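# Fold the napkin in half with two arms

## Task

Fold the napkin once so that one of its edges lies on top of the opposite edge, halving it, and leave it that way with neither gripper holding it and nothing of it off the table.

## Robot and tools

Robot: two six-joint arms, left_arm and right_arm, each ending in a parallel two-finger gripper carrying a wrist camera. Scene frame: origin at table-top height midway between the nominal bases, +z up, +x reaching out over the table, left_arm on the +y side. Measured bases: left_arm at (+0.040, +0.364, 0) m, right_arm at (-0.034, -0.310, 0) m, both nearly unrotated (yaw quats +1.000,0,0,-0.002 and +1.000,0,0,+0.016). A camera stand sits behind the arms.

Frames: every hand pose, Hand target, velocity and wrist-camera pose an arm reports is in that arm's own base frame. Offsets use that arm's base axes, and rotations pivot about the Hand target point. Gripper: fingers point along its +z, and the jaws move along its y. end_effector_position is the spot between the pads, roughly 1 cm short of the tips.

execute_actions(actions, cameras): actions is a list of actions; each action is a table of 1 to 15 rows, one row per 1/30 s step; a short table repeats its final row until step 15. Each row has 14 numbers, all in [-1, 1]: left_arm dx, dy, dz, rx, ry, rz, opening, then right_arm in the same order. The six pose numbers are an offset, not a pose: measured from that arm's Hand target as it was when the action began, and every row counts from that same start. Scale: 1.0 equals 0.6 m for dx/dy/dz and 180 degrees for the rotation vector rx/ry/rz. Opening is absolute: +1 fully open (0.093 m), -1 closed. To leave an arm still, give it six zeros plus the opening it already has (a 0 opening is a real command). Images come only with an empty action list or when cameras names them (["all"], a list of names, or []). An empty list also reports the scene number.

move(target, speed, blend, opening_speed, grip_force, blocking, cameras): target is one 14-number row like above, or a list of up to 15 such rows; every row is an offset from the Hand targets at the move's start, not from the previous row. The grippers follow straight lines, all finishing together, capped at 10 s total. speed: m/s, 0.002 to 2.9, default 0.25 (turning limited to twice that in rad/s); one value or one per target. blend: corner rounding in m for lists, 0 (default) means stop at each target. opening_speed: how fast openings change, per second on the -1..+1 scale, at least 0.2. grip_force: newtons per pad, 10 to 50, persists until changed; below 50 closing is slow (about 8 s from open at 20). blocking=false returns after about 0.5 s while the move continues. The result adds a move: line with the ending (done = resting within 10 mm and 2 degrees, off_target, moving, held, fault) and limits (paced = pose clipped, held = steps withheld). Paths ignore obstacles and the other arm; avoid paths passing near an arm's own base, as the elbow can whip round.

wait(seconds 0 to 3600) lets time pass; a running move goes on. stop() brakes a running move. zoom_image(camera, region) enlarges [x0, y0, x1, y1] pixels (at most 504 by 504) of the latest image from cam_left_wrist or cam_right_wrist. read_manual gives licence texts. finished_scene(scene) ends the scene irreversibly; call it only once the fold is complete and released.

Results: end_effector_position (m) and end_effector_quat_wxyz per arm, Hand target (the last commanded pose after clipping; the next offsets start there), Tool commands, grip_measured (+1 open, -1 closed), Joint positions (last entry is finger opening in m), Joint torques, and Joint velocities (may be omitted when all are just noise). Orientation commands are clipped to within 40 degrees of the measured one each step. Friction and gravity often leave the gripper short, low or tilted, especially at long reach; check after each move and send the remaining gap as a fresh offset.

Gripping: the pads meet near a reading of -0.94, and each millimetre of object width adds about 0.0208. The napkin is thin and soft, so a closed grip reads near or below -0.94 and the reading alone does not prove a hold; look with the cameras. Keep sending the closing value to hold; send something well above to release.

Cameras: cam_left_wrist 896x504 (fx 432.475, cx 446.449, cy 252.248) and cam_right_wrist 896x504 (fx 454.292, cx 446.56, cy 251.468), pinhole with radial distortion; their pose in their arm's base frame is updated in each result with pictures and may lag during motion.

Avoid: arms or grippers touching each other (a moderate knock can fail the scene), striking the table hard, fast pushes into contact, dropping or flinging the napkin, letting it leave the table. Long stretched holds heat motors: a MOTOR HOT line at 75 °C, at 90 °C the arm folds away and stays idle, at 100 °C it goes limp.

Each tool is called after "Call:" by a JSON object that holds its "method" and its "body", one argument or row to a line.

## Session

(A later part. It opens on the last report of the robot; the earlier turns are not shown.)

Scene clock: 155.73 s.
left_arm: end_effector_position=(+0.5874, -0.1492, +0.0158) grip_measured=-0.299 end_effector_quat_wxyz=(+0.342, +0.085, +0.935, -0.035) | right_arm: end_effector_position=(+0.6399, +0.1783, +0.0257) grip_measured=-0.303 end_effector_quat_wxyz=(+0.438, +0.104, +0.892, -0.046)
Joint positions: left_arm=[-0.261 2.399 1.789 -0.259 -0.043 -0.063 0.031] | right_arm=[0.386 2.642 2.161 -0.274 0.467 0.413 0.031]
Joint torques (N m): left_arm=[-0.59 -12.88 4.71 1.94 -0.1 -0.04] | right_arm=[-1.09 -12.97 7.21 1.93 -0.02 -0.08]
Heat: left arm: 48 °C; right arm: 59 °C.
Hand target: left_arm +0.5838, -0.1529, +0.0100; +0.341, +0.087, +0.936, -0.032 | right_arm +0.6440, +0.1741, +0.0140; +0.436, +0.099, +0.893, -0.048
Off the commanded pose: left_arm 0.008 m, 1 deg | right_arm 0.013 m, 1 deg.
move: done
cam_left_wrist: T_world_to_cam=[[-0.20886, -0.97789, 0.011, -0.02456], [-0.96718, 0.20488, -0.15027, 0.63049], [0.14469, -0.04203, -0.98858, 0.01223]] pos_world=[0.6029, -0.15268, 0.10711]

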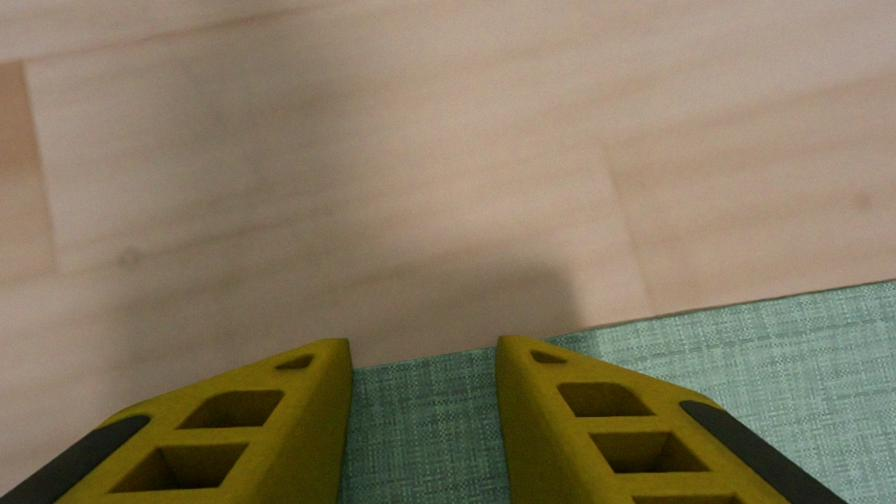

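Call:
{"method": "move", "body": {
  "target": [0.0, 0.0, 0.0, 0, 0, 0, -1.0, 0.0, 0.0, 0.0, 0.0, 0.0, 0, -1.0],
  "opening_speed": 0.4,
  "cameras": ["all"]
}}

Call:
{"method": "zoom_image", "body": {
  "camera": "cam_left_wrist",
  "region": [300, 240, 560, 480]
}}

Call:
{"method": "zoom_image", "body": {
  "camera": "cam_right_wrist",
  "region": [310, 260, 570, 500]
}}

Scene clock: 158.27 s.
left_arm: end_effector_position=(+0.5864, -0.1586, +0.0166) grip_measured=-0.990 end_effector_quat_wxyz=(+0.346, +0.092, +0.933, -0.039) | right_arm: end_effector_position=(+0.6410, +0.1820, +0.0257) grip_measured=-0.984 end_effector_quat_wxyz=(+0.441, +0.102, +0.891, -0.040)
Joint positions: left_arm=[-0.276 2.399 1.786 -0.247 -0.043 -0.063 0] | right_arm=[0.389 2.645 2.161 -0.26 0.461 0.413 0]
Joint torques (N m): left_arm=[-0.05 -12.88 5.01 1.8 -0.1 -0.04] | right_arm=[-1.09 -13.19 7.38 1.79 0.03 -0.08]
Heat: left arm: 48 °C; right arm: 58 °C.
Hand target: left_arm +0.5838, -0.1529, +0.0100; +0.341, +0.087, +0.936, -0.032 | right_arm +0.6440, +0.1741, +0.0140; +0.436, +0.099, +0.893, -0.048
Off the commanded pose: left_arm 0.009 m, 1 deg | right_arm 0.014 m, 1 deg.
move: done
cam_left_wrist: T_world_to_cam=[[-0.22389, -0.97455, 0.01153, -0.02463], [-0.96257, 0.21925, -0.15933, 0.6313], [0.15274, -0.04677, -0.98716, 0.00724]] pos_world=[0.60105, -0.16208, 0.10802]
cam_right_wrist: T_world_to_cam=[[-0.23007, -0.97315, 0.00707, 0.31902], [-0.88419, 0.20599, -0.41926, 0.57351], [0.40655, -0.10271, -0.90784, -0.13498]] pos_world=[0.63537, 0.17845, 0.11566]

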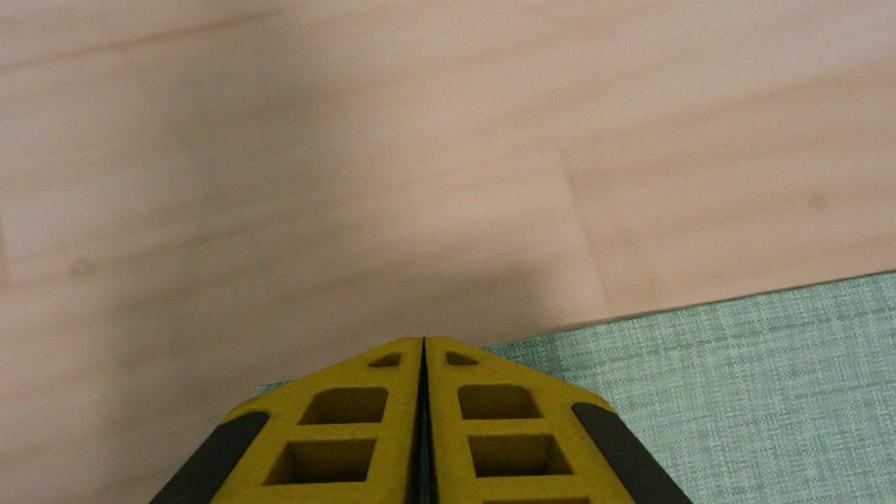

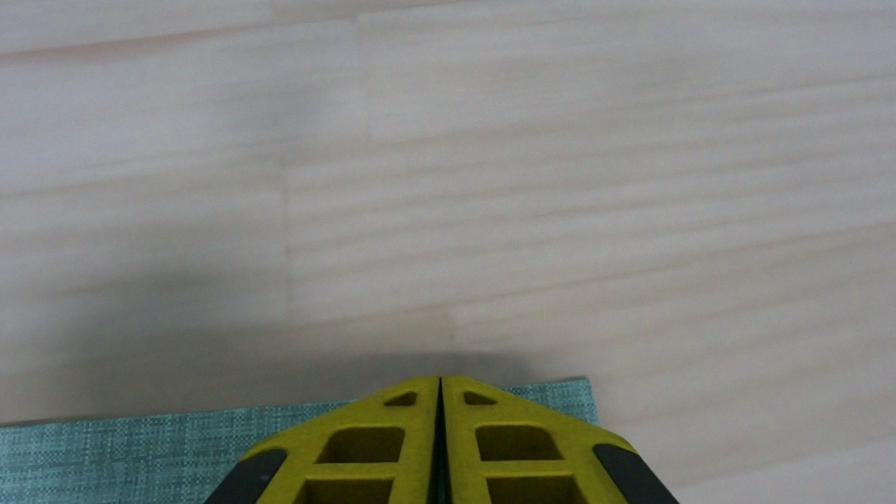

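Scaled by 1.938 from the camera's image (finer frame: 1280x720).

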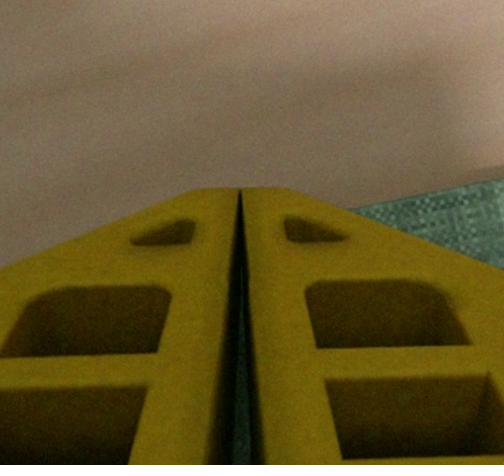

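Scaled by 1.938 from the camera's image (finer frame: 1280x720).

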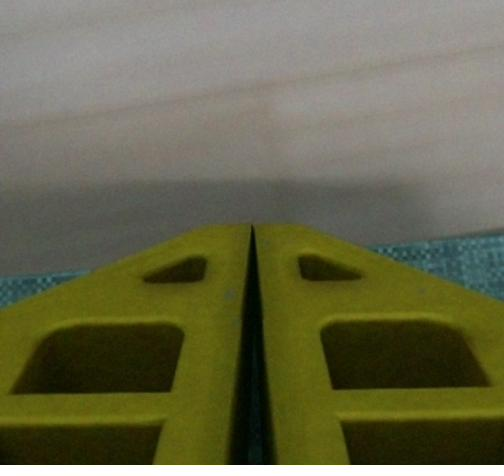

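Call:
{"method": "move", "body": {
  "target": [-0.01, 0.0, 0.083, 0, 0, 0, -1.0, -0.01, 0.0, 0.075, 0.0, 0.0, 0, -1.0],
  "speed": 0.08,
  "cameras": ["all"]
}}

Scene clock: 159.83 s.
left_arm: end_effector_position=(+0.5740, -0.1551, +0.0169) grip_measured=-0.990 end_effector_quat_wxyz=(+0.319, +0.094, +0.942, -0.034) | right_arm: end_effector_position=(+0.6370, +0.1803, +0.0260) grip_measured=-0.984 end_effector_quat_wxyz=(+0.432, +0.100, +0.895, -0.046)
Joint positions: left_arm=[-0.276 2.377 1.786 -0.326 -0.043 -0.063 0] | right_arm=[0.389 2.636 2.161 -0.294 0.461 0.413 0]
Joint torques (N m): left_arm=[-0.38 -18.8 8.98 1.08 -0.11 -0.06] | right_arm=[-0.73 -19.62 9.55 1.02 0.06 -0.06]
Heat: left arm: 49 °C; right arm: 59 °C.
Hand target: left_arm +0.5778, -0.1529, +0.0598; +0.341, +0.087, +0.936, -0.032 | right_arm +0.6380, +0.1741, +0.0590; +0.436, +0.099, +0.893, -0.048
Off the commanded pose: left_arm 0.043 m, 3 deg | right_arm 0.034 m, 1 deg.
move: off_target (left_arm, right_arm)
cam_left_wrist: T_world_to_cam=[[-0.22338, -0.97469, 0.00853, -0.0243], [-0.96988, 0.22138, -0.10164, 0.62217], [0.09718, -0.03098, -0.99479, 0.04404]] pos_world=[0.59372, -0.16006, 0.10725]
cam_right_wrist: T_world_to_cam=[[-0.22978, -0.97301, 0.02131, 0.3159], [-0.89348, 0.20222, -0.40099, 0.57655], [0.38586, -0.11118, -0.91583, -0.11822]] pos_world=[0.63334, 0.17764, 0.1162]

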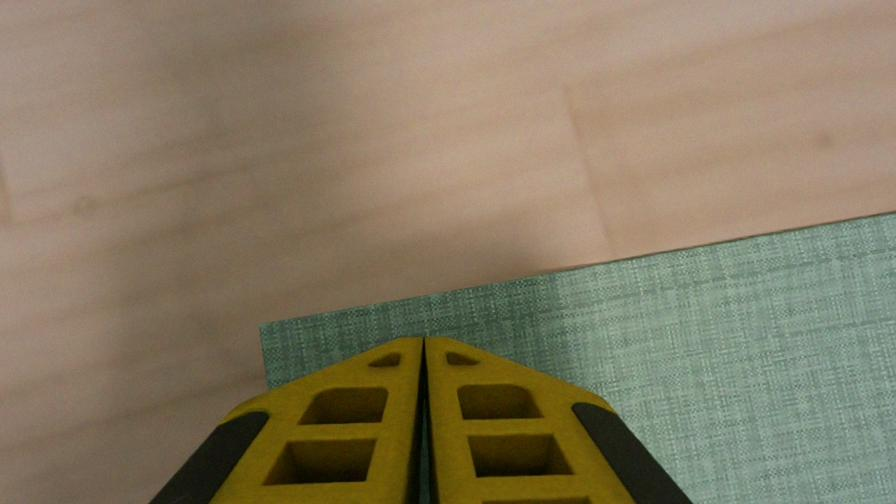

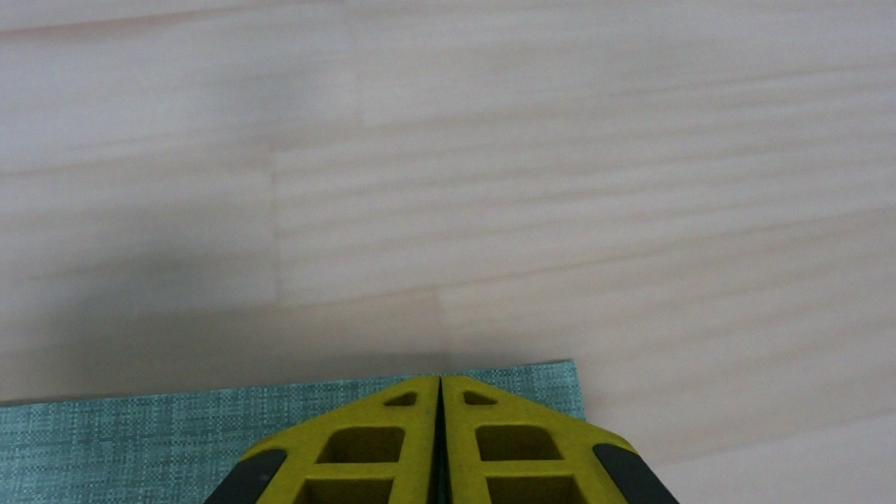

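Call:
{"method": "move", "body": {
  "target": [
    [0.0, 0.0, 0.06, 0, 0, 0, -1.0, 0.0, 0.0, 0.06, 0.0, 0.0, 0, -1.0],
    [-0.1463, 0.0215, 0.2503, 0.0102, 0.0546, 0, -1.0, -0.2133, -0.0235, 0.2517, 0.0266, 0.1193, 0, -1.0]
  ],
  "speed": 0.2,
  "blend": [0.02, 0.0],
  "cameras": ["all"]
}}

Scene clock: 171.60 s.
left_arm: end_effector_position=(+0.4915, -0.1415, +0.1708) grip_measured=-0.990 end_effector_quat_wxyz=(+0.221, +0.099, +0.970, -0.021) | right_arm: end_effector_position=(+0.5133, +0.1562, +0.2084) grip_measured=-0.984 end_effector_quat_wxyz=(+0.264, +0.101, +0.959, -0.034)
Joint positions: left_arm=[-0.295 2.13 2.099 -1.093 -0.043 -0.081 0] | right_arm=[0.389 2.389 2.67 -1.399 0.303 0.529 0]
Joint torques (N m): left_arm=[-0.44 -16.2 9.16 1.12 -0.1 -0.08] | right_arm=[0.35 -11.77 8.64 0.88 -0.04 0.24]
Heat: left arm: 55 °C; right arm: 66 °C.
Hand target: left_arm +0.4900, -0.1400, +0.2100; +0.258, +0.090, +0.962, -0.024 | right_arm +0.5100, +0.1600, +0.2100; +0.257, +0.106, +0.960, -0.028
Off the commanded pose: left_arm 0.039 m, 4 deg | right_arm 0.005 m, 1 deg.
move: off_target (left_arm); blend cut to 0.0186 m at target 1
cam_left_wrist: T_world_to_cam=[[-0.22442, -0.97447, 0.00591, -0.02978], [-0.96901, 0.2238, 0.10452, 0.51943], [-0.10318, 0.01773, -0.9945, 0.31102]] pos_world=[0.52874, -0.15078, 0.2552]
cam_right_wrist: T_world_to_cam=[[-0.21414, -0.97602, 0.03916, 0.24891], [-0.97581, 0.21194, -0.05367, 0.51238], [0.04409, -0.0497, -0.99779, 0.27671]] pos_world=[0.54109, 0.1481, 0.29385]

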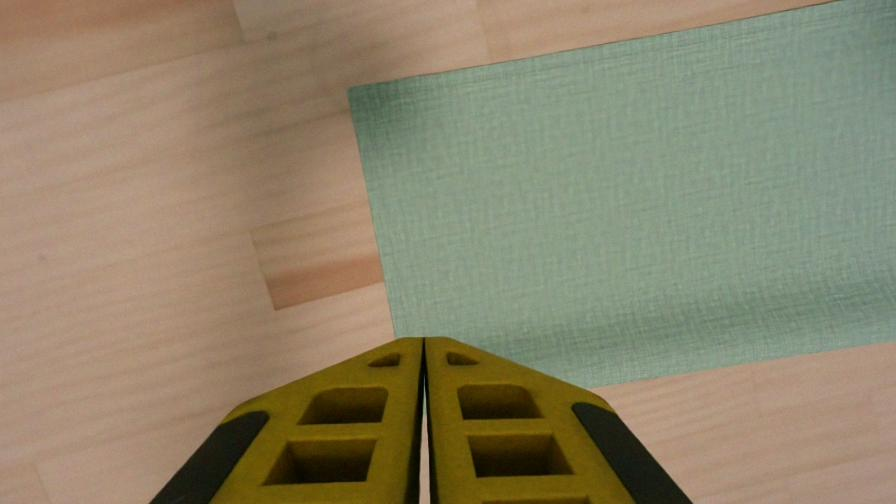

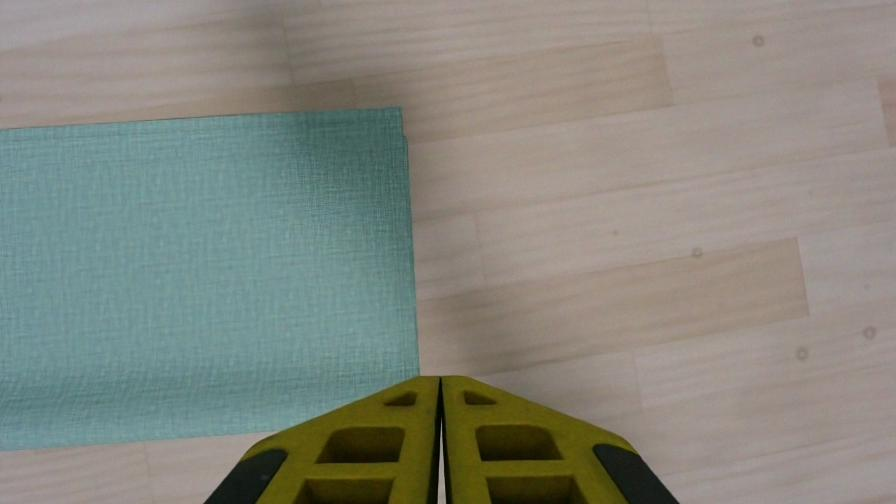

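Call:
{"method": "move", "body": {
  "target": [-0.0662, -0.019, -0.225, 0.0133, 0.071, 0, -1.0, 0.0028, 0.073, -0.225, 0.0157, 0.0705, 0, -1.0],
  "speed": 0.2,
  "cameras": ["all"]
}}

Scene clock: 174.67 s.
left_arm: end_effector_position=(+0.4421, -0.1467, +0.0680) grip_measured=-0.990 end_effector_quat_wxyz=(+0.124, +0.098, +0.987, -0.008) | right_arm: end_effector_position=(+0.5022, +0.1961, +0.0660) grip_measured=-0.984 end_effector_quat_wxyz=(+0.127, +0.099, +0.986, -0.035)
Joint positions: left_arm=[-0.336 2.118 1.735 -0.943 -0.043 -0.134 0] | right_arm=[0.431 2.61 2.586 -1.36 0.188 0.612 0]
Joint torques (N m): left_arm=[-0.27 -11.74 5.86 1.35 0.02 -0.07] | right_arm=[0.05 -13.91 8.96 0.93 -0.08 0.24]
Heat: left arm: 55 °C; right arm: 65 °C.
Hand target: left_arm +0.4503, -0.1514, +0.0750; +0.147, +0.092, +0.985, -0.014 | right_arm +0.5117, +0.2038, +0.0750; +0.147, +0.109, +0.983, -0.016
Off the commanded pose: left_arm 0.012 m, 3 deg | right_arm 0.015 m, 3 deg.
move: off_target (left_arm, right_arm)
cam_left_wrist: T_world_to_cam=[[-0.21571, -0.97645, 0.00496, -0.04932], [-0.93132, 0.20726, 0.29947, 0.45119], [-0.29344, 0.05998, -0.95409, 0.29132]] pos_world=[0.49505, -0.15915, 0.14308]
cam_right_wrist: T_world_to_cam=[[-0.19766, -0.97761, 0.07213, 0.28084], [-0.95215, 0.20897, 0.22304, 0.4559], [-0.23312, -0.0246, -0.97214, 0.26967]] pos_world=[0.55246, 0.18592, 0.14022]

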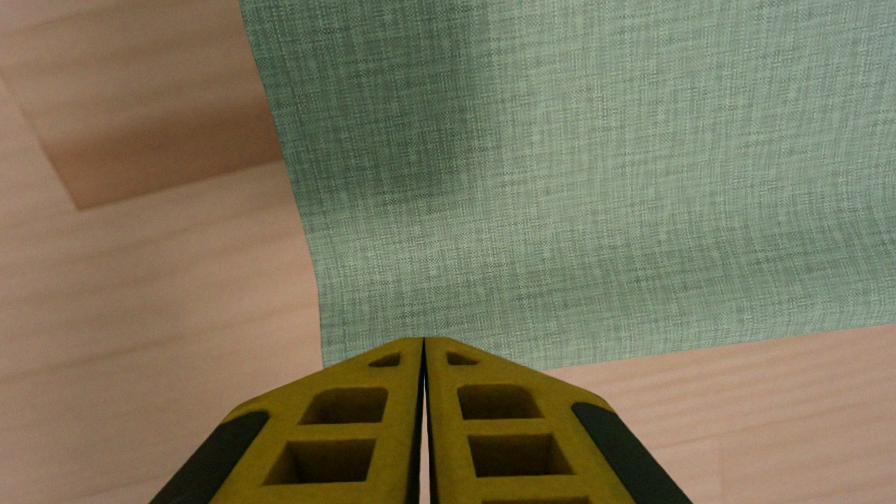

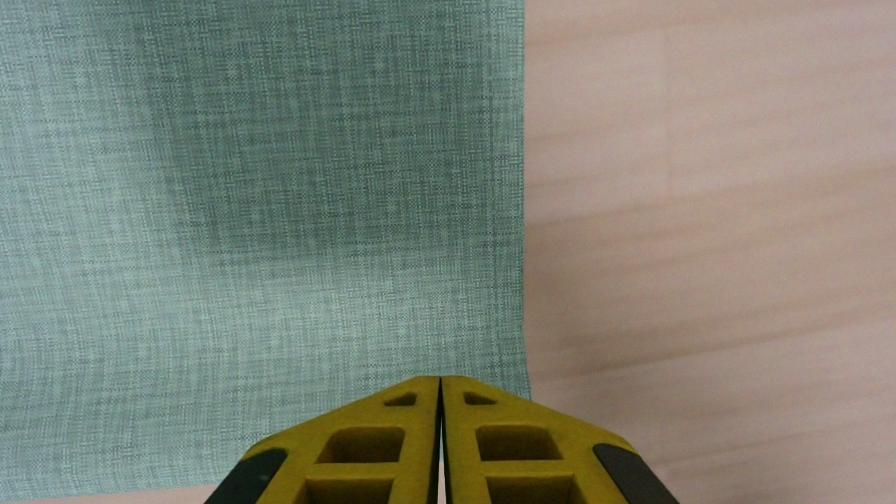

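Call:
{"method": "move", "body": {
  "target": [0.025, -0.0045, -0.0833, 0, 0, 0, -1.0, 0.0167, -0.0038, -0.0833, 0, 0, 0, -1.0],
  "speed": 0.08,
  "cameras": ["all"]
}}

Scene clock: 176.97 s.
left_arm: end_effector_position=(+0.4567, -0.1518, +0.0268) grip_measured=-0.990 end_effector_quat_wxyz=(+0.133, +0.097, +0.986, -0.010) | right_arm: end_effector_position=(+0.5134, +0.2015, +0.0263) grip_measured=-0.984 end_effector_quat_wxyz=(+0.137, +0.100, +0.985, -0.028)
Joint positions: left_arm=[-0.336 2.198 1.691 -0.8 -0.043 -0.134 0] | right_arm=[0.431 2.619 2.44 -1.181 0.187 0.612 0]
Joint torques (N m): left_arm=[0.25 -10.28 5.93 1.39 0.04 -0.02] | right_arm=[-0.9 -13.94 6.13 1.1 -0.08 0.11]
Heat: left arm: 55 °C; right arm: 65 °C.
Hand target: left_arm +0.4653, -0.1541, +0.0250; +0.147, +0.092, +0.985, -0.014 | right_arm +0.5217, +0.2015, +0.0250; +0.147, +0.109, +0.983, -0.016
Off the commanded pose: left_arm 0.009 m, 2 deg | right_arm 0.008 m, 2 deg.
move: done
cam_left_wrist: T_world_to_cam=[[-0.21585, -0.9764, 0.00718, -0.05098], [-0.93635, 0.20907, 0.28202, 0.48118], [-0.27686, 0.05415, -0.95938, 0.24825]] pos_world=[0.50828, -0.16383, 0.10283]
cam_right_wrist: T_world_to_cam=[[-0.19872, -0.97843, 0.05651, 0.29236], [-0.95686, 0.20616, 0.20474, 0.47768], [-0.21198, -0.01338, -0.97718, 0.22082]] pos_world=[0.56197, 0.19053, 0.10146]

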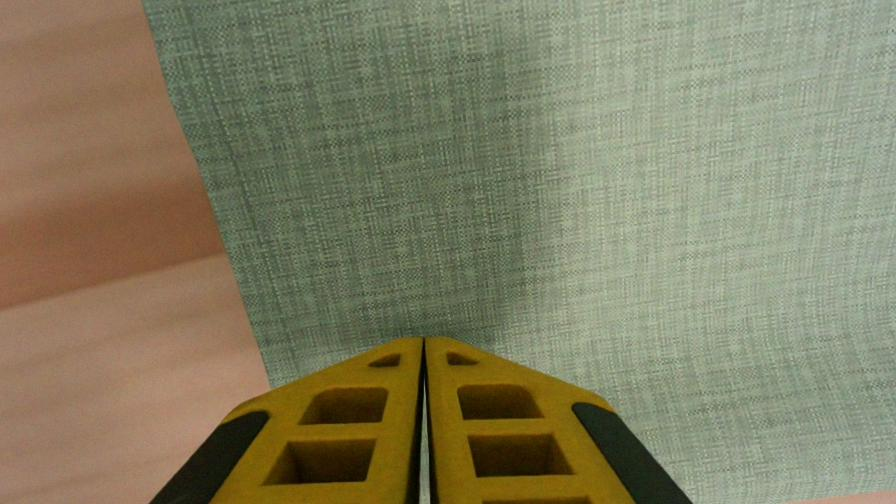

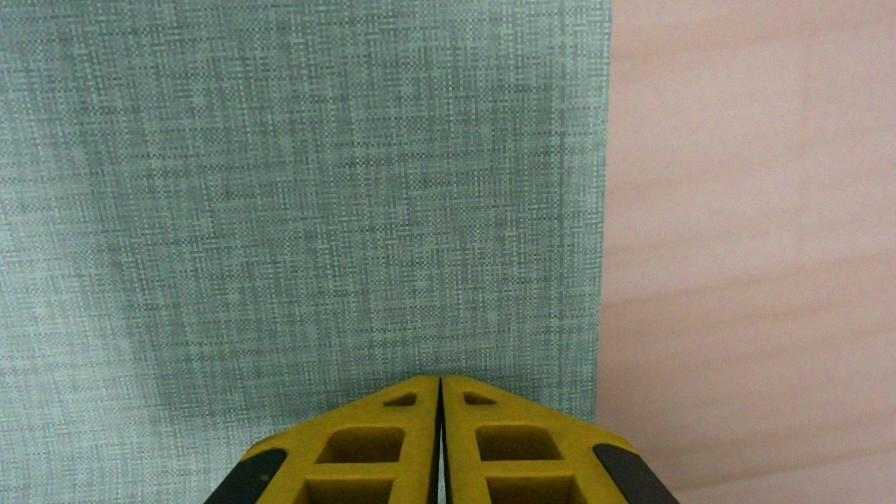

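Call:
{"method": "move", "body": {
  "target": [0.0, 0.0, -0.03, 0, 0, 0, -1.0, 0.0, 0.0, -0.03, 0, 0, 0, -1.0],
  "speed": 0.05,
  "cameras": []
}}

Scene clock: 178.30 s.
left_arm: end_effector_position=(+0.4588, -0.1525, +0.0145) grip_measured=-0.990 end_effector_quat_wxyz=(+0.138, +0.097, +0.986, -0.011) | right_arm: end_effector_position=(+0.5136, +0.2014, +0.0199) grip_measured=-0.984 end_effector_quat_wxyz=(+0.141, +0.099, +0.985, -0.029)
Joint positions: left_arm=[-0.336 2.212 1.66 -0.745 -0.043 -0.134 0] | right_arm=[0.432 2.607 2.389 -1.136 0.193 0.612 0]
Joint torques (N m): left_arm=[0.27 -9.58 5.19 1.48 0.03 -0.02] | right_arm=[-0.88 -13.14 3.75 1.41 -0.08 0.12]
Heat: left arm: 54 °C; right arm: 64 °C.
Hand target: left_arm +0.4653, -0.1541, +0.0070; +0.147, +0.092, +0.985, -0.014 | right_arm +0.5217, +0.2015, +0.0070; +0.147, +0.109, +0.983, -0.016
Off the commanded pose: left_arm 0.010 m, 1 deg | right_arm 0.015 m, 2 deg.
move: off_target (right_arm)

Call:
{"method": "move", "body": {
  "target": [-0.0328, 0.0062, 0.0, 0, 0, 0, -1.0, -0.0488, 0.0108, 0.0, 0, 0, 0, -1.0],
  "speed": 0.05,
  "cameras": ["all"]
}}

Scene clock: 179.73 s.
left_arm: end_effector_position=(+0.4575, -0.1521, +0.0131) grip_measured=-0.990 end_effector_quat_wxyz=(+0.163, +0.095, +0.982, -0.017) | right_arm: end_effector_position=(+0.5116, +0.2018, +0.0207) grip_measured=-0.984 end_effector_quat_wxyz=(+0.179, +0.111, +0.977, -0.014)
Joint positions: left_arm=[-0.336 2.167 1.565 -0.641 -0.043 -0.135 0] | right_arm=[0.44 2.48 2.133 -0.928 0.211 0.635 0]
Joint torques (N m): left_arm=[-0.42 -11.71 3.34 0.92 0.01 -0.08] | right_arm=[0.92 -13.7 3.66 0.56 -0.14 0.25]
Heat: left arm: 54 °C; right arm: 64 °C.
Hand target: left_arm +0.4456, -0.1504, +0.0070; +0.147, +0.092, +0.985, -0.014 | right_arm +0.4924, +0.2080, +0.0070; +0.147, +0.109, +0.983, -0.016
Off the commanded pose: left_arm 0.013 m, 2 deg | right_arm 0.024 m, 4 deg.
move: off_target (left_arm, right_arm)
cam_left_wrist: T_world_to_cam=[[-0.21515, -0.97646, 0.01521, -0.05139], [-0.95191, 0.21316, 0.22006, 0.49445], [-0.21812, 0.03287, -0.97537, 0.2055]] pos_world=[0.50444, -0.16234, 0.09241]
cam_right_wrist: T_world_to_cam=[[-0.22037, -0.97528, 0.01653, 0.30383], [-0.96754, 0.22071, 0.12312, 0.48124], [-0.12373, 0.01114, -0.99225, 0.16516]] pos_world=[0.55301, 0.18827, 0.09961]

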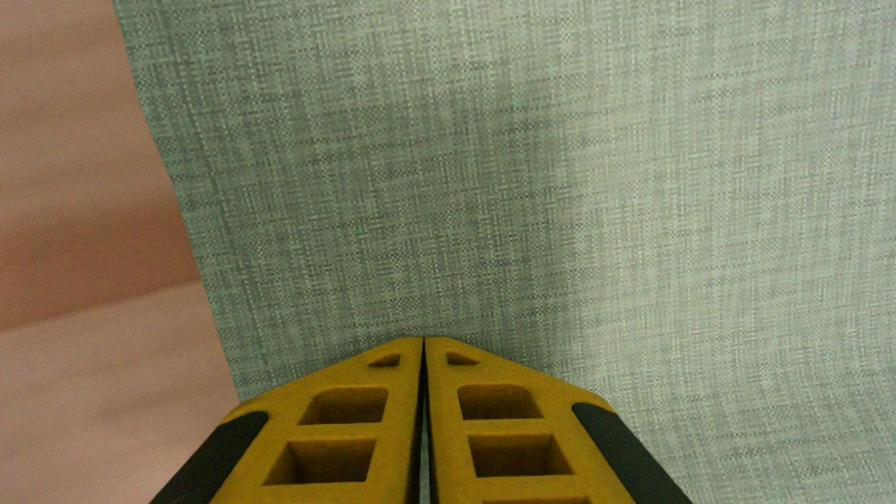

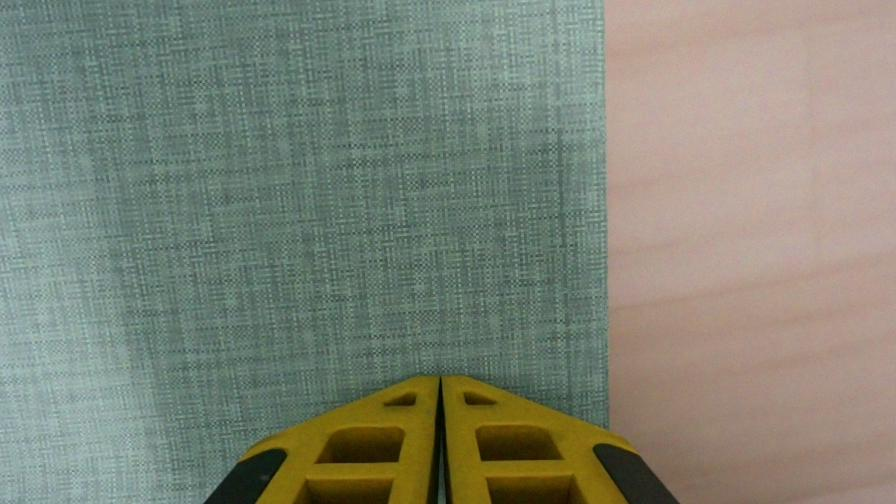

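Call:
{"method": "move", "body": {
  "target": [-0.02, 0.0038, 0.008, 0, 0, 0, -1.0, -0.02, 0.0043, 0.013, 0, 0, 0, -1.0],
  "speed": 0.05,
  "cameras": ["all"]
}}

Scene clock: 181.23 s.
left_arm: end_effector_position=(+0.4567, -0.1518, +0.0138) grip_measured=-0.990 end_effector_quat_wxyz=(+0.180, +0.092, +0.979, -0.022) | right_arm: end_effector_position=(+0.5041, +0.2030, +0.0203) grip_measured=-0.984 end_effector_quat_wxyz=(+0.183, +0.115, +0.976, -0.015)
Joint positions: left_arm=[-0.336 2.138 1.508 -0.578 -0.043 -0.14 0] | right_arm=[0.451 2.444 2.066 -0.894 0.22 0.652 0]
Joint torques (N m): left_arm=[-0.55 -13.2 3.41 0.35 -0.01 -0.07] | right_arm=[1.29 -14.89 3.97 0.34 -0.19 0.23]
Heat: left arm: 54 °C; right arm: 64 °C.
Hand target: left_arm +0.4336, -0.1481, +0.0118; +0.147, +0.092, +0.985, -0.014 | right_arm +0.4804, +0.2106, +0.0148; +0.147, +0.109, +0.983, -0.016
Off the commanded pose: left_arm 0.023 m, 4 deg | right_arm 0.025 m, 4 deg.
move: off_target (left_arm, right_arm)
cam_left_wrist: T_world_to_cam=[[-0.21148, -0.97716, 0.02102, -0.05316], [-0.95954, 0.21166, 0.18571, 0.49708], [-0.18592, 0.01911, -0.98238, 0.18924]] pos_world=[0.50091, -0.16077, 0.09471]
cam_right_wrist: T_world_to_cam=[[-0.228, -0.97352, 0.01633, 0.3069], [-0.96657, 0.22833, 0.11661, 0.47196], [-0.11725, 0.0108, -0.99304, 0.16067]] pos_world=[0.545, 0.18928, 0.0995]

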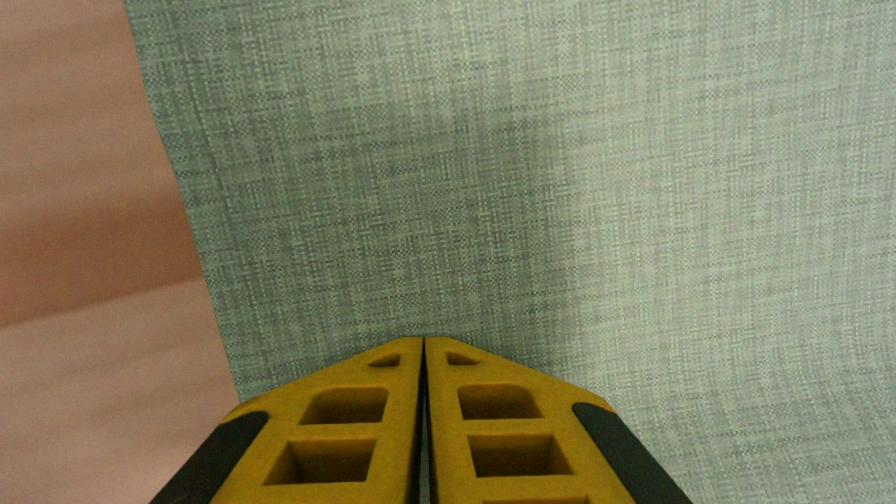

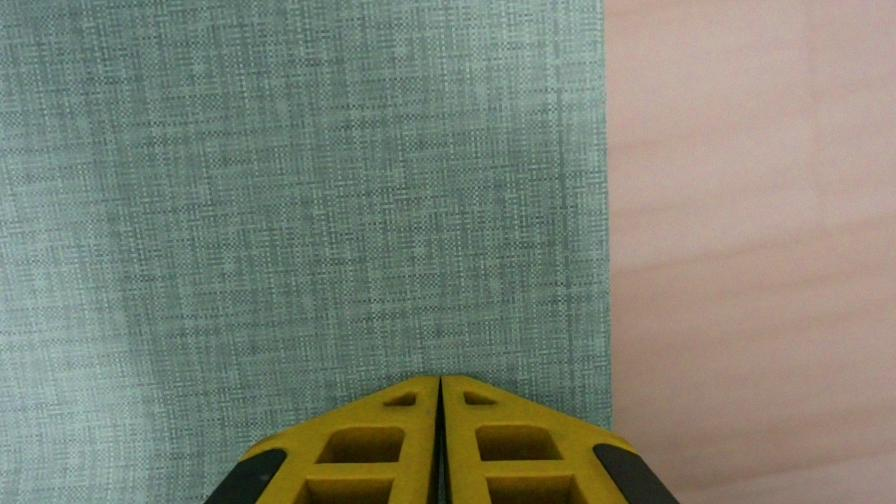

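Call:
{"method": "move", "body": {
  "target": [-0.025, 0.0047, 0.005, 0, 0, 0, -1.0, -0.02, 0.0043, 0.0, 0, 0, 0, -1.0],
  "speed": 0.05,
  "cameras": ["all"]
}}

Scene clock: 182.70 s.
left_arm: end_effector_position=(+0.4400, -0.1471, +0.0135) grip_measured=-0.990 end_effector_quat_wxyz=(+0.175, +0.092, +0.980, -0.018) | right_arm: end_effector_position=(+0.4912, +0.2059, +0.0200) grip_measured=-0.984 end_effector_quat_wxyz=(+0.181, +0.115, +0.977, -0.016)
Joint positions: left_arm=[-0.341 2.086 1.428 -0.563 -0.049 -0.144 0] | right_arm=[0.468 2.4 1.986 -0.866 0.225 0.669 0]
Joint torques (N m): left_arm=[-0.59 -13.18 3.54 0.37 -0.04 -0.08] | right_arm=[1.21 -14.58 3.95 0.34 -0.19 0.24]
Heat: left arm: 54 °C; right arm: 63 °C.
Hand target: left_arm +0.4186, -0.1453, +0.0148; +0.147, +0.092, +0.985, -0.014 | right_arm +0.4684, +0.2132, +0.0148; +0.147, +0.109, +0.983, -0.016
Off the commanded pose: left_arm 0.021 m, 3 deg | right_arm 0.024 m, 4 deg.
move: off_target (left_arm, right_arm)
cam_left_wrist: T_world_to_cam=[[-0.2095, -0.97769, 0.01542, -0.05303], [-0.95802, 0.20839, 0.19691, 0.47886], [-0.19573, 0.02648, -0.9803, 0.19112]] pos_world=[0.48505, -0.1567, 0.09388]
cam_right_wrist: T_world_to_cam=[[-0.22815, -0.97345, 0.01858, 0.30679], [-0.96608, 0.22871, 0.11989, 0.45848], [-0.12095, 0.0094, -0.99261, 0.16097]] pos_world=[0.53239, 0.19228, 0.09911]

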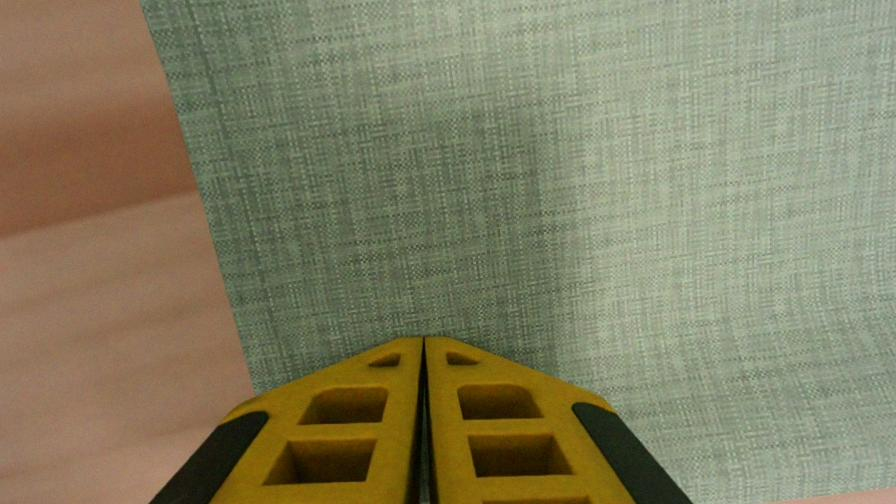

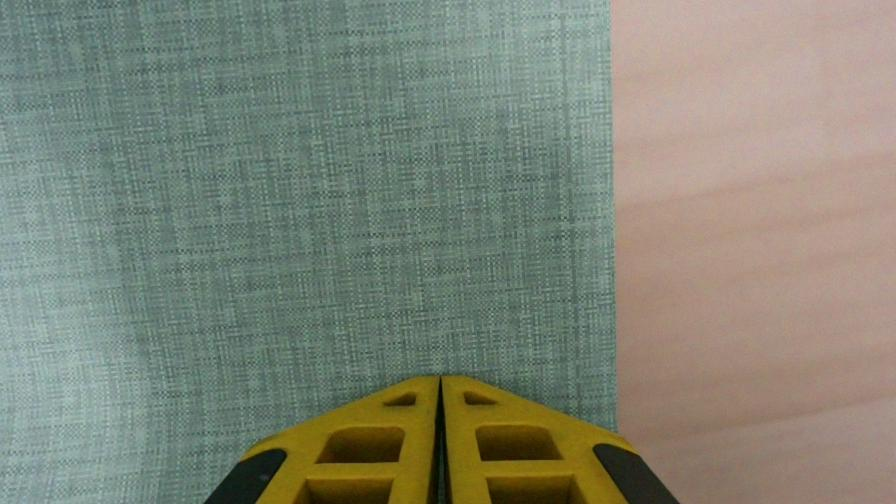

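Call:
{"method": "move", "body": {
  "target": [
    [0.02, -0.003, 0.1, 0, 0, 0, -1.0, 0.02, -0.0122, 0.1, 0, 0, 0, -1.0],
    [0.119, 0.0088, 0.3253, -0.0133, -0.071, 0, -1.0, 0.0693, -0.0887, 0.3253, -0.0157, -0.0705, 0, -1.0]
  ],
  "speed": 0.2,
  "blend": [0.02, 0.0],
  "cameras": ["all"]
}}

Call:
{"method": "zoom_image", "body": {
  "camera": "cam_right_wrist",
  "region": [330, 60, 500, 230]
}}

Scene clock: 186.17 s.
left_arm: end_effector_position=(+0.4867, -0.1433, +0.2023) grip_measured=-0.990 end_effector_quat_wxyz=(+0.251, +0.086, +0.964, -0.031) | right_arm: end_effector_position=(+0.5102, +0.1668, +0.2057) grip_measured=-0.984 end_effector_quat_wxyz=(+0.257, +0.109, +0.960, -0.014)
Joint positions: left_arm=[-0.301 2.069 2.103 -1.095 -0.043 -0.111 0] | right_arm=[0.4 2.389 2.665 -1.397 0.271 0.565 0]
Joint torques (N m): left_arm=[0.32 -9.83 9.26 1.23 -0.1 0.13] | right_arm=[-0.49 -12.01 8.65 0.87 0.24 -0.09]
Heat: left arm: 54 °C; right arm: 63 °C.
Hand target: left_arm +0.4900, -0.1400, +0.2100; +0.258, +0.090, +0.962, -0.024 | right_arm +0.5100, +0.1599, +0.2100; +0.257, +0.106, +0.960, -0.028
Off the commanded pose: left_arm 0.009 m, 1 deg | right_arm 0.008 m, 2 deg.
move: done
cam_left_wrist: T_world_to_cam=[[-0.20611, -0.97822, 0.02456, -0.04598], [-0.97752, 0.20697, 0.04025, 0.52655], [-0.04446, -0.01571, -0.99889, 0.30934]] pos_world=[0.51899, -0.1491, 0.28893]
cam_right_wrist: T_world_to_cam=[[-0.21944, -0.97562, -0.00057, 0.26947], [-0.97505, 0.21933, -0.0342, 0.50129], [0.03349, -0.00695, -0.99942, 0.27323]] pos_world=[0.53876, 0.15485, 0.29037]

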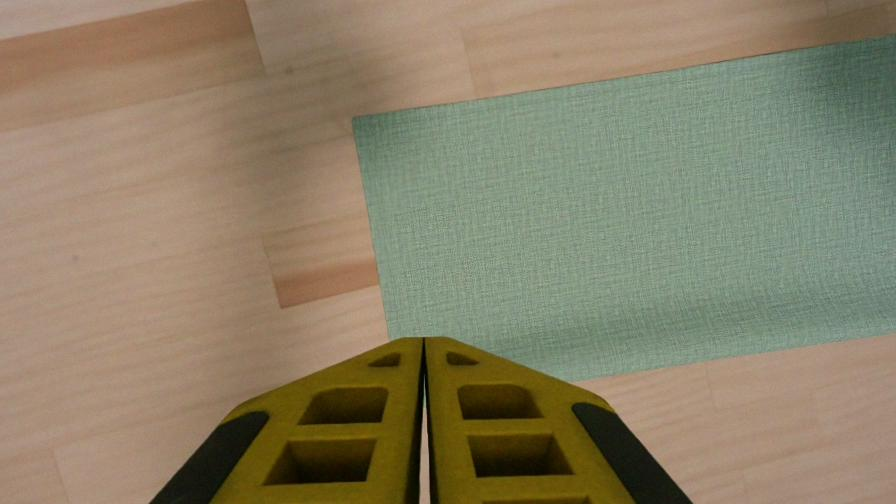

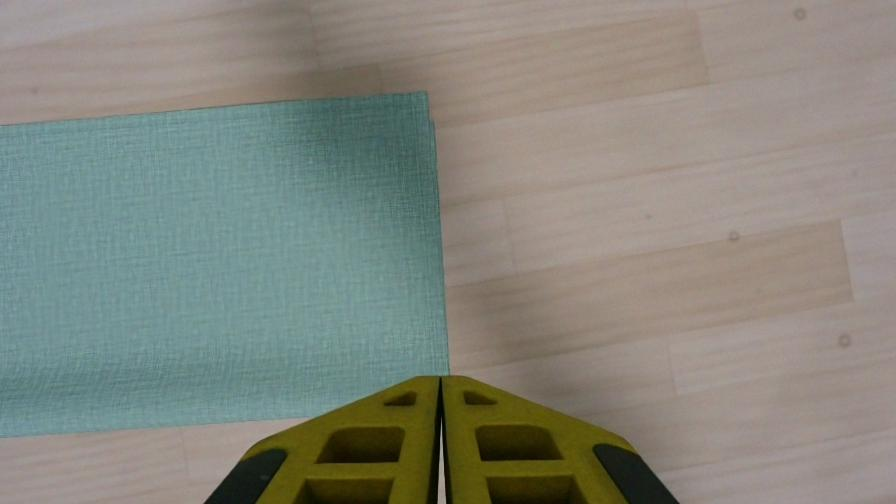

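Scaled by 2.965 from the camera's image (finer frame: 1280x720).

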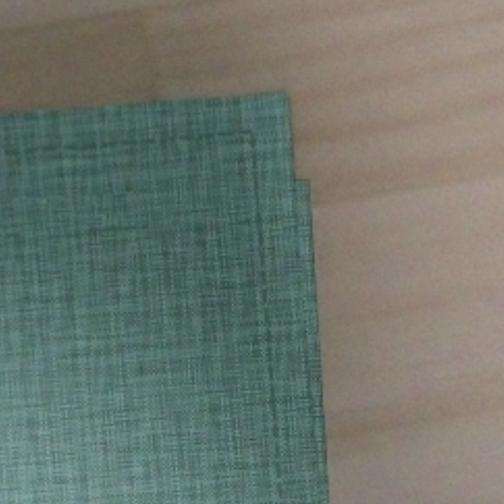

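Call:
{"method": "move", "body": {
  "target": [-0.1352, 0.0098, -0.2, -0.1397, 0.1288, 0.5203, -0.3, -0.0783, 0.0747, -0.2, -0.1304, 0.1358, 0.5029, -0.3],
  "speed": 0.4,
  "cameras": ["all"]
}}

Scene clock: 196.10 s.
left_arm: end_effector_position=(+0.4091, -0.1338, +0.0950) grip_measured=-0.302 end_effector_quat_wxyz=(-0.036, +0.681, -0.731, +0.034) | right_arm: end_effector_position=(+0.4645, +0.2008, +0.0861) grip_measured=-0.303 end_effector_quat_wxyz=(+0.033, -0.644, +0.763, -0.040)
Joint positions: left_arm=[-0.328 2.109 1.853 -1.221 -0.031 -1.827 0.031] | right_arm=[0.428 2.584 2.642 -1.543 0.059 -0.977 0.031]
Joint torques (N m): left_arm=[0.46 -9.37 5.41 0.49 0.07 -0.06] | right_arm=[0.01 -13.01 8.44 0.22 -0.17 -0.08]
Heat: left arm: 52 °C; right arm: 61 °C.
Hand target: left_arm +0.4089, -0.1341, +0.0900; -0.030, +0.687, -0.726, +0.032 | right_arm +0.4630, +0.2048, +0.0900; +0.029, -0.653, +0.756, -0.033
Off the commanded pose: left_arm 0.005 m, 1 deg | right_arm 0.006 m, 2 deg.
joint sent to its limit (right arm) — joint 4 (wrist pitch), lower limit. The joint targets are off in position, not in orientation.
move: done
cam_left_wrist: T_world_to_cam=[[0.98917, -0.08768, 0.11768, -0.4287], [-0.13626, -0.84657, 0.51453, -0.07711], [0.05451, -0.525, -0.84936, 0.076]] pos_world=[0.40941, -0.06297, 0.15467]
cam_right_wrist: T_world_to_cam=[[0.97947, -0.15418, 0.12991, -0.44061], [-0.1975, -0.86326, 0.46451, 0.25844], [0.04053, -0.48063, -0.87599, 0.23676]] pos_world=[0.47301, 0.26896, 0.14459]

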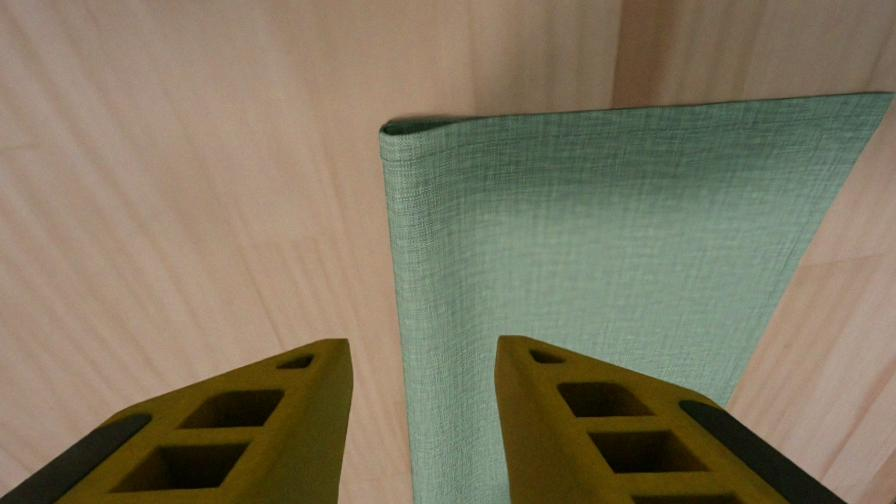

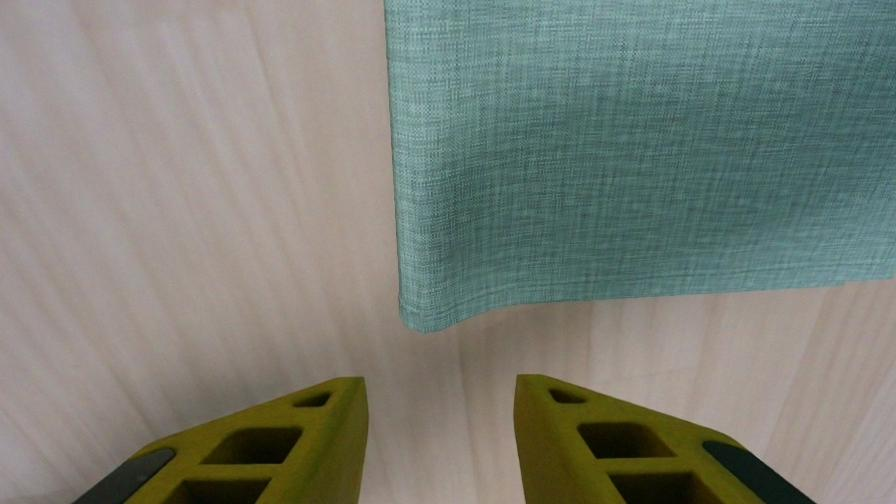

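Call:
{"method": "move", "body": {
  "target": [-0.005, 0.0, -0.0917, 0, 0, 0, -0.3, -0.005, 0.0, -0.0833, 0, 0, 0, -0.3],
  "speed": 0.12,
  "cameras": ["all"]
}}

Scene clock: 198.73 s.
left_arm: end_effector_position=(+0.4002, -0.1311, +0.0374) grip_measured=-0.302 end_effector_quat_wxyz=(-0.028, +0.682, -0.731, +0.021) | right_arm: end_effector_position=(+0.4508, +0.1981, +0.0187) grip_measured=-0.303 end_effector_quat_wxyz=(-0.009, -0.648, +0.761, -0.027)
Joint positions: left_arm=[-0.328 2.13 1.658 -1.035 -0.029 -1.829 0.031] | right_arm=[0.434 2.561 2.331 -1.343 0.058 -0.977 0.031]
Joint torques (N m): left_arm=[0.24 -9.59 5.56 0.71 0.07 -0.07] | right_arm=[0.17 -17.81 5.55 0.59 -0.17 -0.05]
Heat: left arm: 52 °C; right arm: 61 °C.
Hand target: left_arm +0.4059, -0.1341, +0.0350; -0.030, +0.687, -0.726, +0.032 | right_arm +0.4600, +0.2048, +0.0400; +0.029, -0.653, +0.756, -0.033
Off the commanded pose: left_arm 0.007 m, 1 deg | right_arm 0.024 m, 4 deg.
move: off_target (right_arm)
cam_left_wrist: T_world_to_cam=[[0.99232, -0.08717, 0.08776, -0.41296], [-0.11997, -0.85103, 0.51122, -0.0533], [0.03013, -0.51783, -0.85496, 0.03989]] pos_world=[0.40219, -0.0607, 0.09759]
cam_right_wrist: T_world_to_cam=[[0.98793, -0.14482, 0.05504, -0.42308], [-0.15253, -0.84692, 0.50937, 0.26044], [-0.02715, -0.51161, -0.85879, 0.21336]] pos_world=[0.46348, 0.26846, 0.07385]

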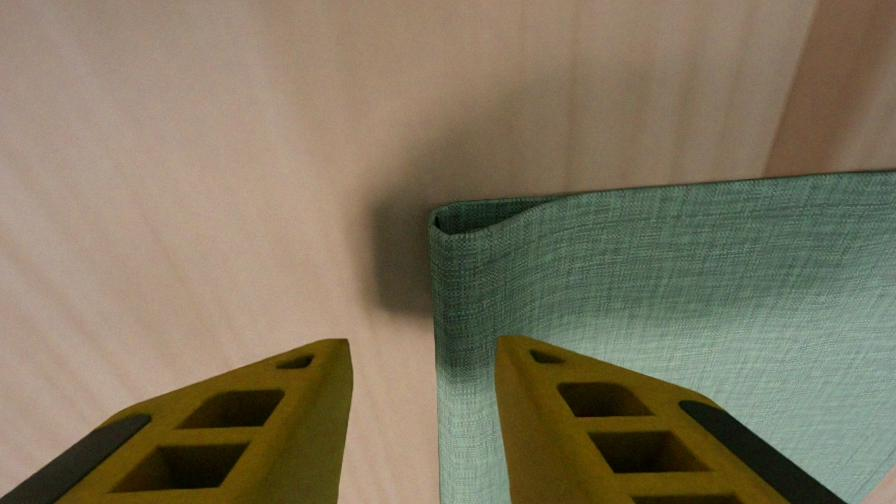

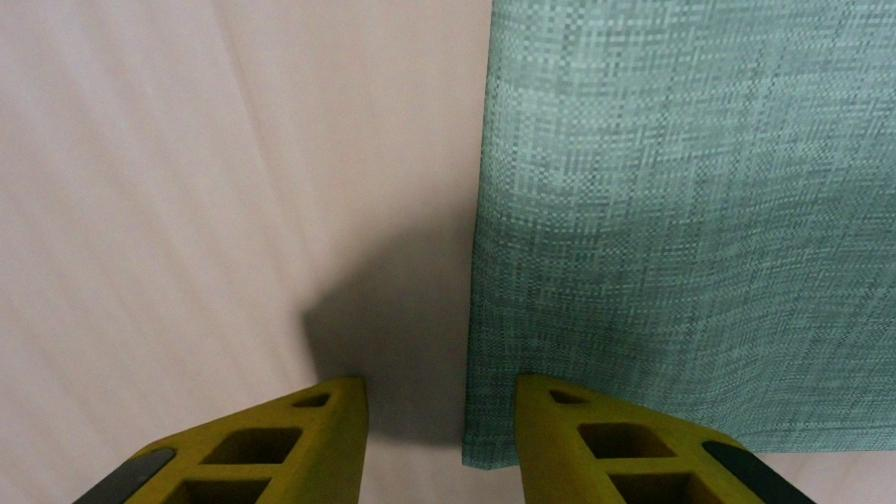

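Call:
{"method": "move", "body": {
  "target": [0.0183, -0.001, -0.0333, 0, 0, 0, -0.3, 0.025, -0.0037, 0.005, 0, 0, 0, -0.3],
  "speed": 0.08,
  "cameras": ["all"]
}}

Scene clock: 200.73 s.
left_arm: end_effector_position=(+0.4053, -0.1328, +0.0132) grip_measured=-0.302 end_effector_quat_wxyz=(-0.024, +0.682, -0.731, +0.014) | right_arm: end_effector_position=(+0.4742, +0.2011, +0.0384) grip_measured=-0.303 end_effector_quat_wxyz=(+0.026, -0.647, +0.761, -0.038)
Joint positions: left_arm=[-0.328 2.192 1.658 -0.99 -0.029 -1.829 0.031] | right_arm=[0.42 2.612 2.503 -1.391 0.058 -0.991 0.031]
Joint torques (N m): left_arm=[0.61 -9.92 6.9 0.67 0.07 0] | right_arm=[-0.76 -13.44 8.76 0.19 -0.18 -0.08]
Heat: left arm: 52 °C; right arm: 61 °C.
Hand target: left_arm +0.4169, -0.1347, +0.0150; -0.030, +0.687, -0.726, +0.032 | right_arm +0.4750, +0.2025, +0.0430; +0.029, -0.653, +0.756, -0.033
Off the commanded pose: left_arm 0.012 m, 2 deg | right_arm 0.005 m, 1 deg.
move: off_target (left_arm)
cam_left_wrist: T_world_to_cam=[[0.9936, -0.08756, 0.07141, -0.41639], [-0.11179, -0.85379, 0.50848, -0.04544], [0.01645, -0.5132, -0.85811, 0.02443]] pos_world=[0.40824, -0.06272, 0.0738]
cam_right_wrist: T_world_to_cam=[[0.98223, -0.14735, 0.1162, -0.44598], [-0.18516, -0.86153, 0.47273, 0.27632], [0.03046, -0.48585, -0.87351, 0.20053]] pos_world=[0.48311, 0.26977, 0.09636]

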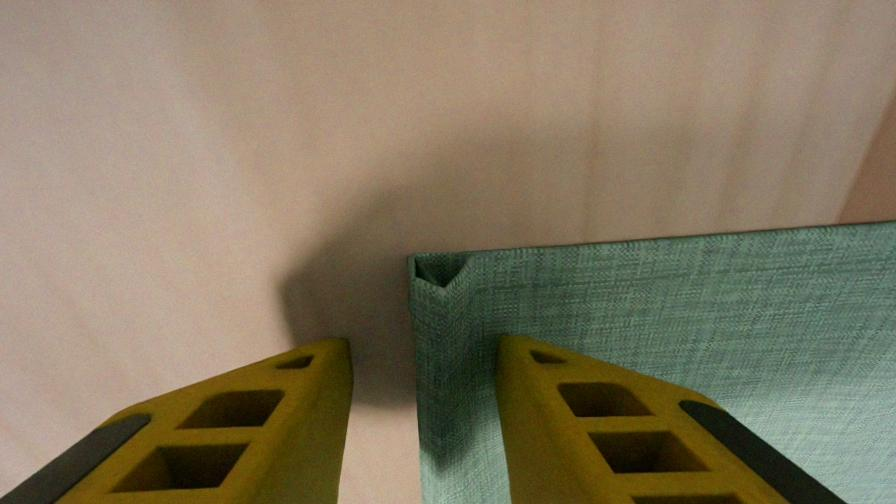

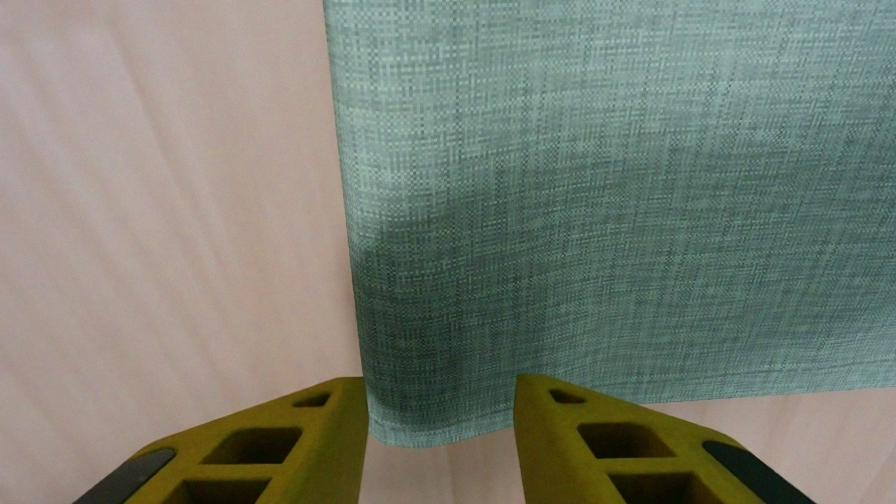

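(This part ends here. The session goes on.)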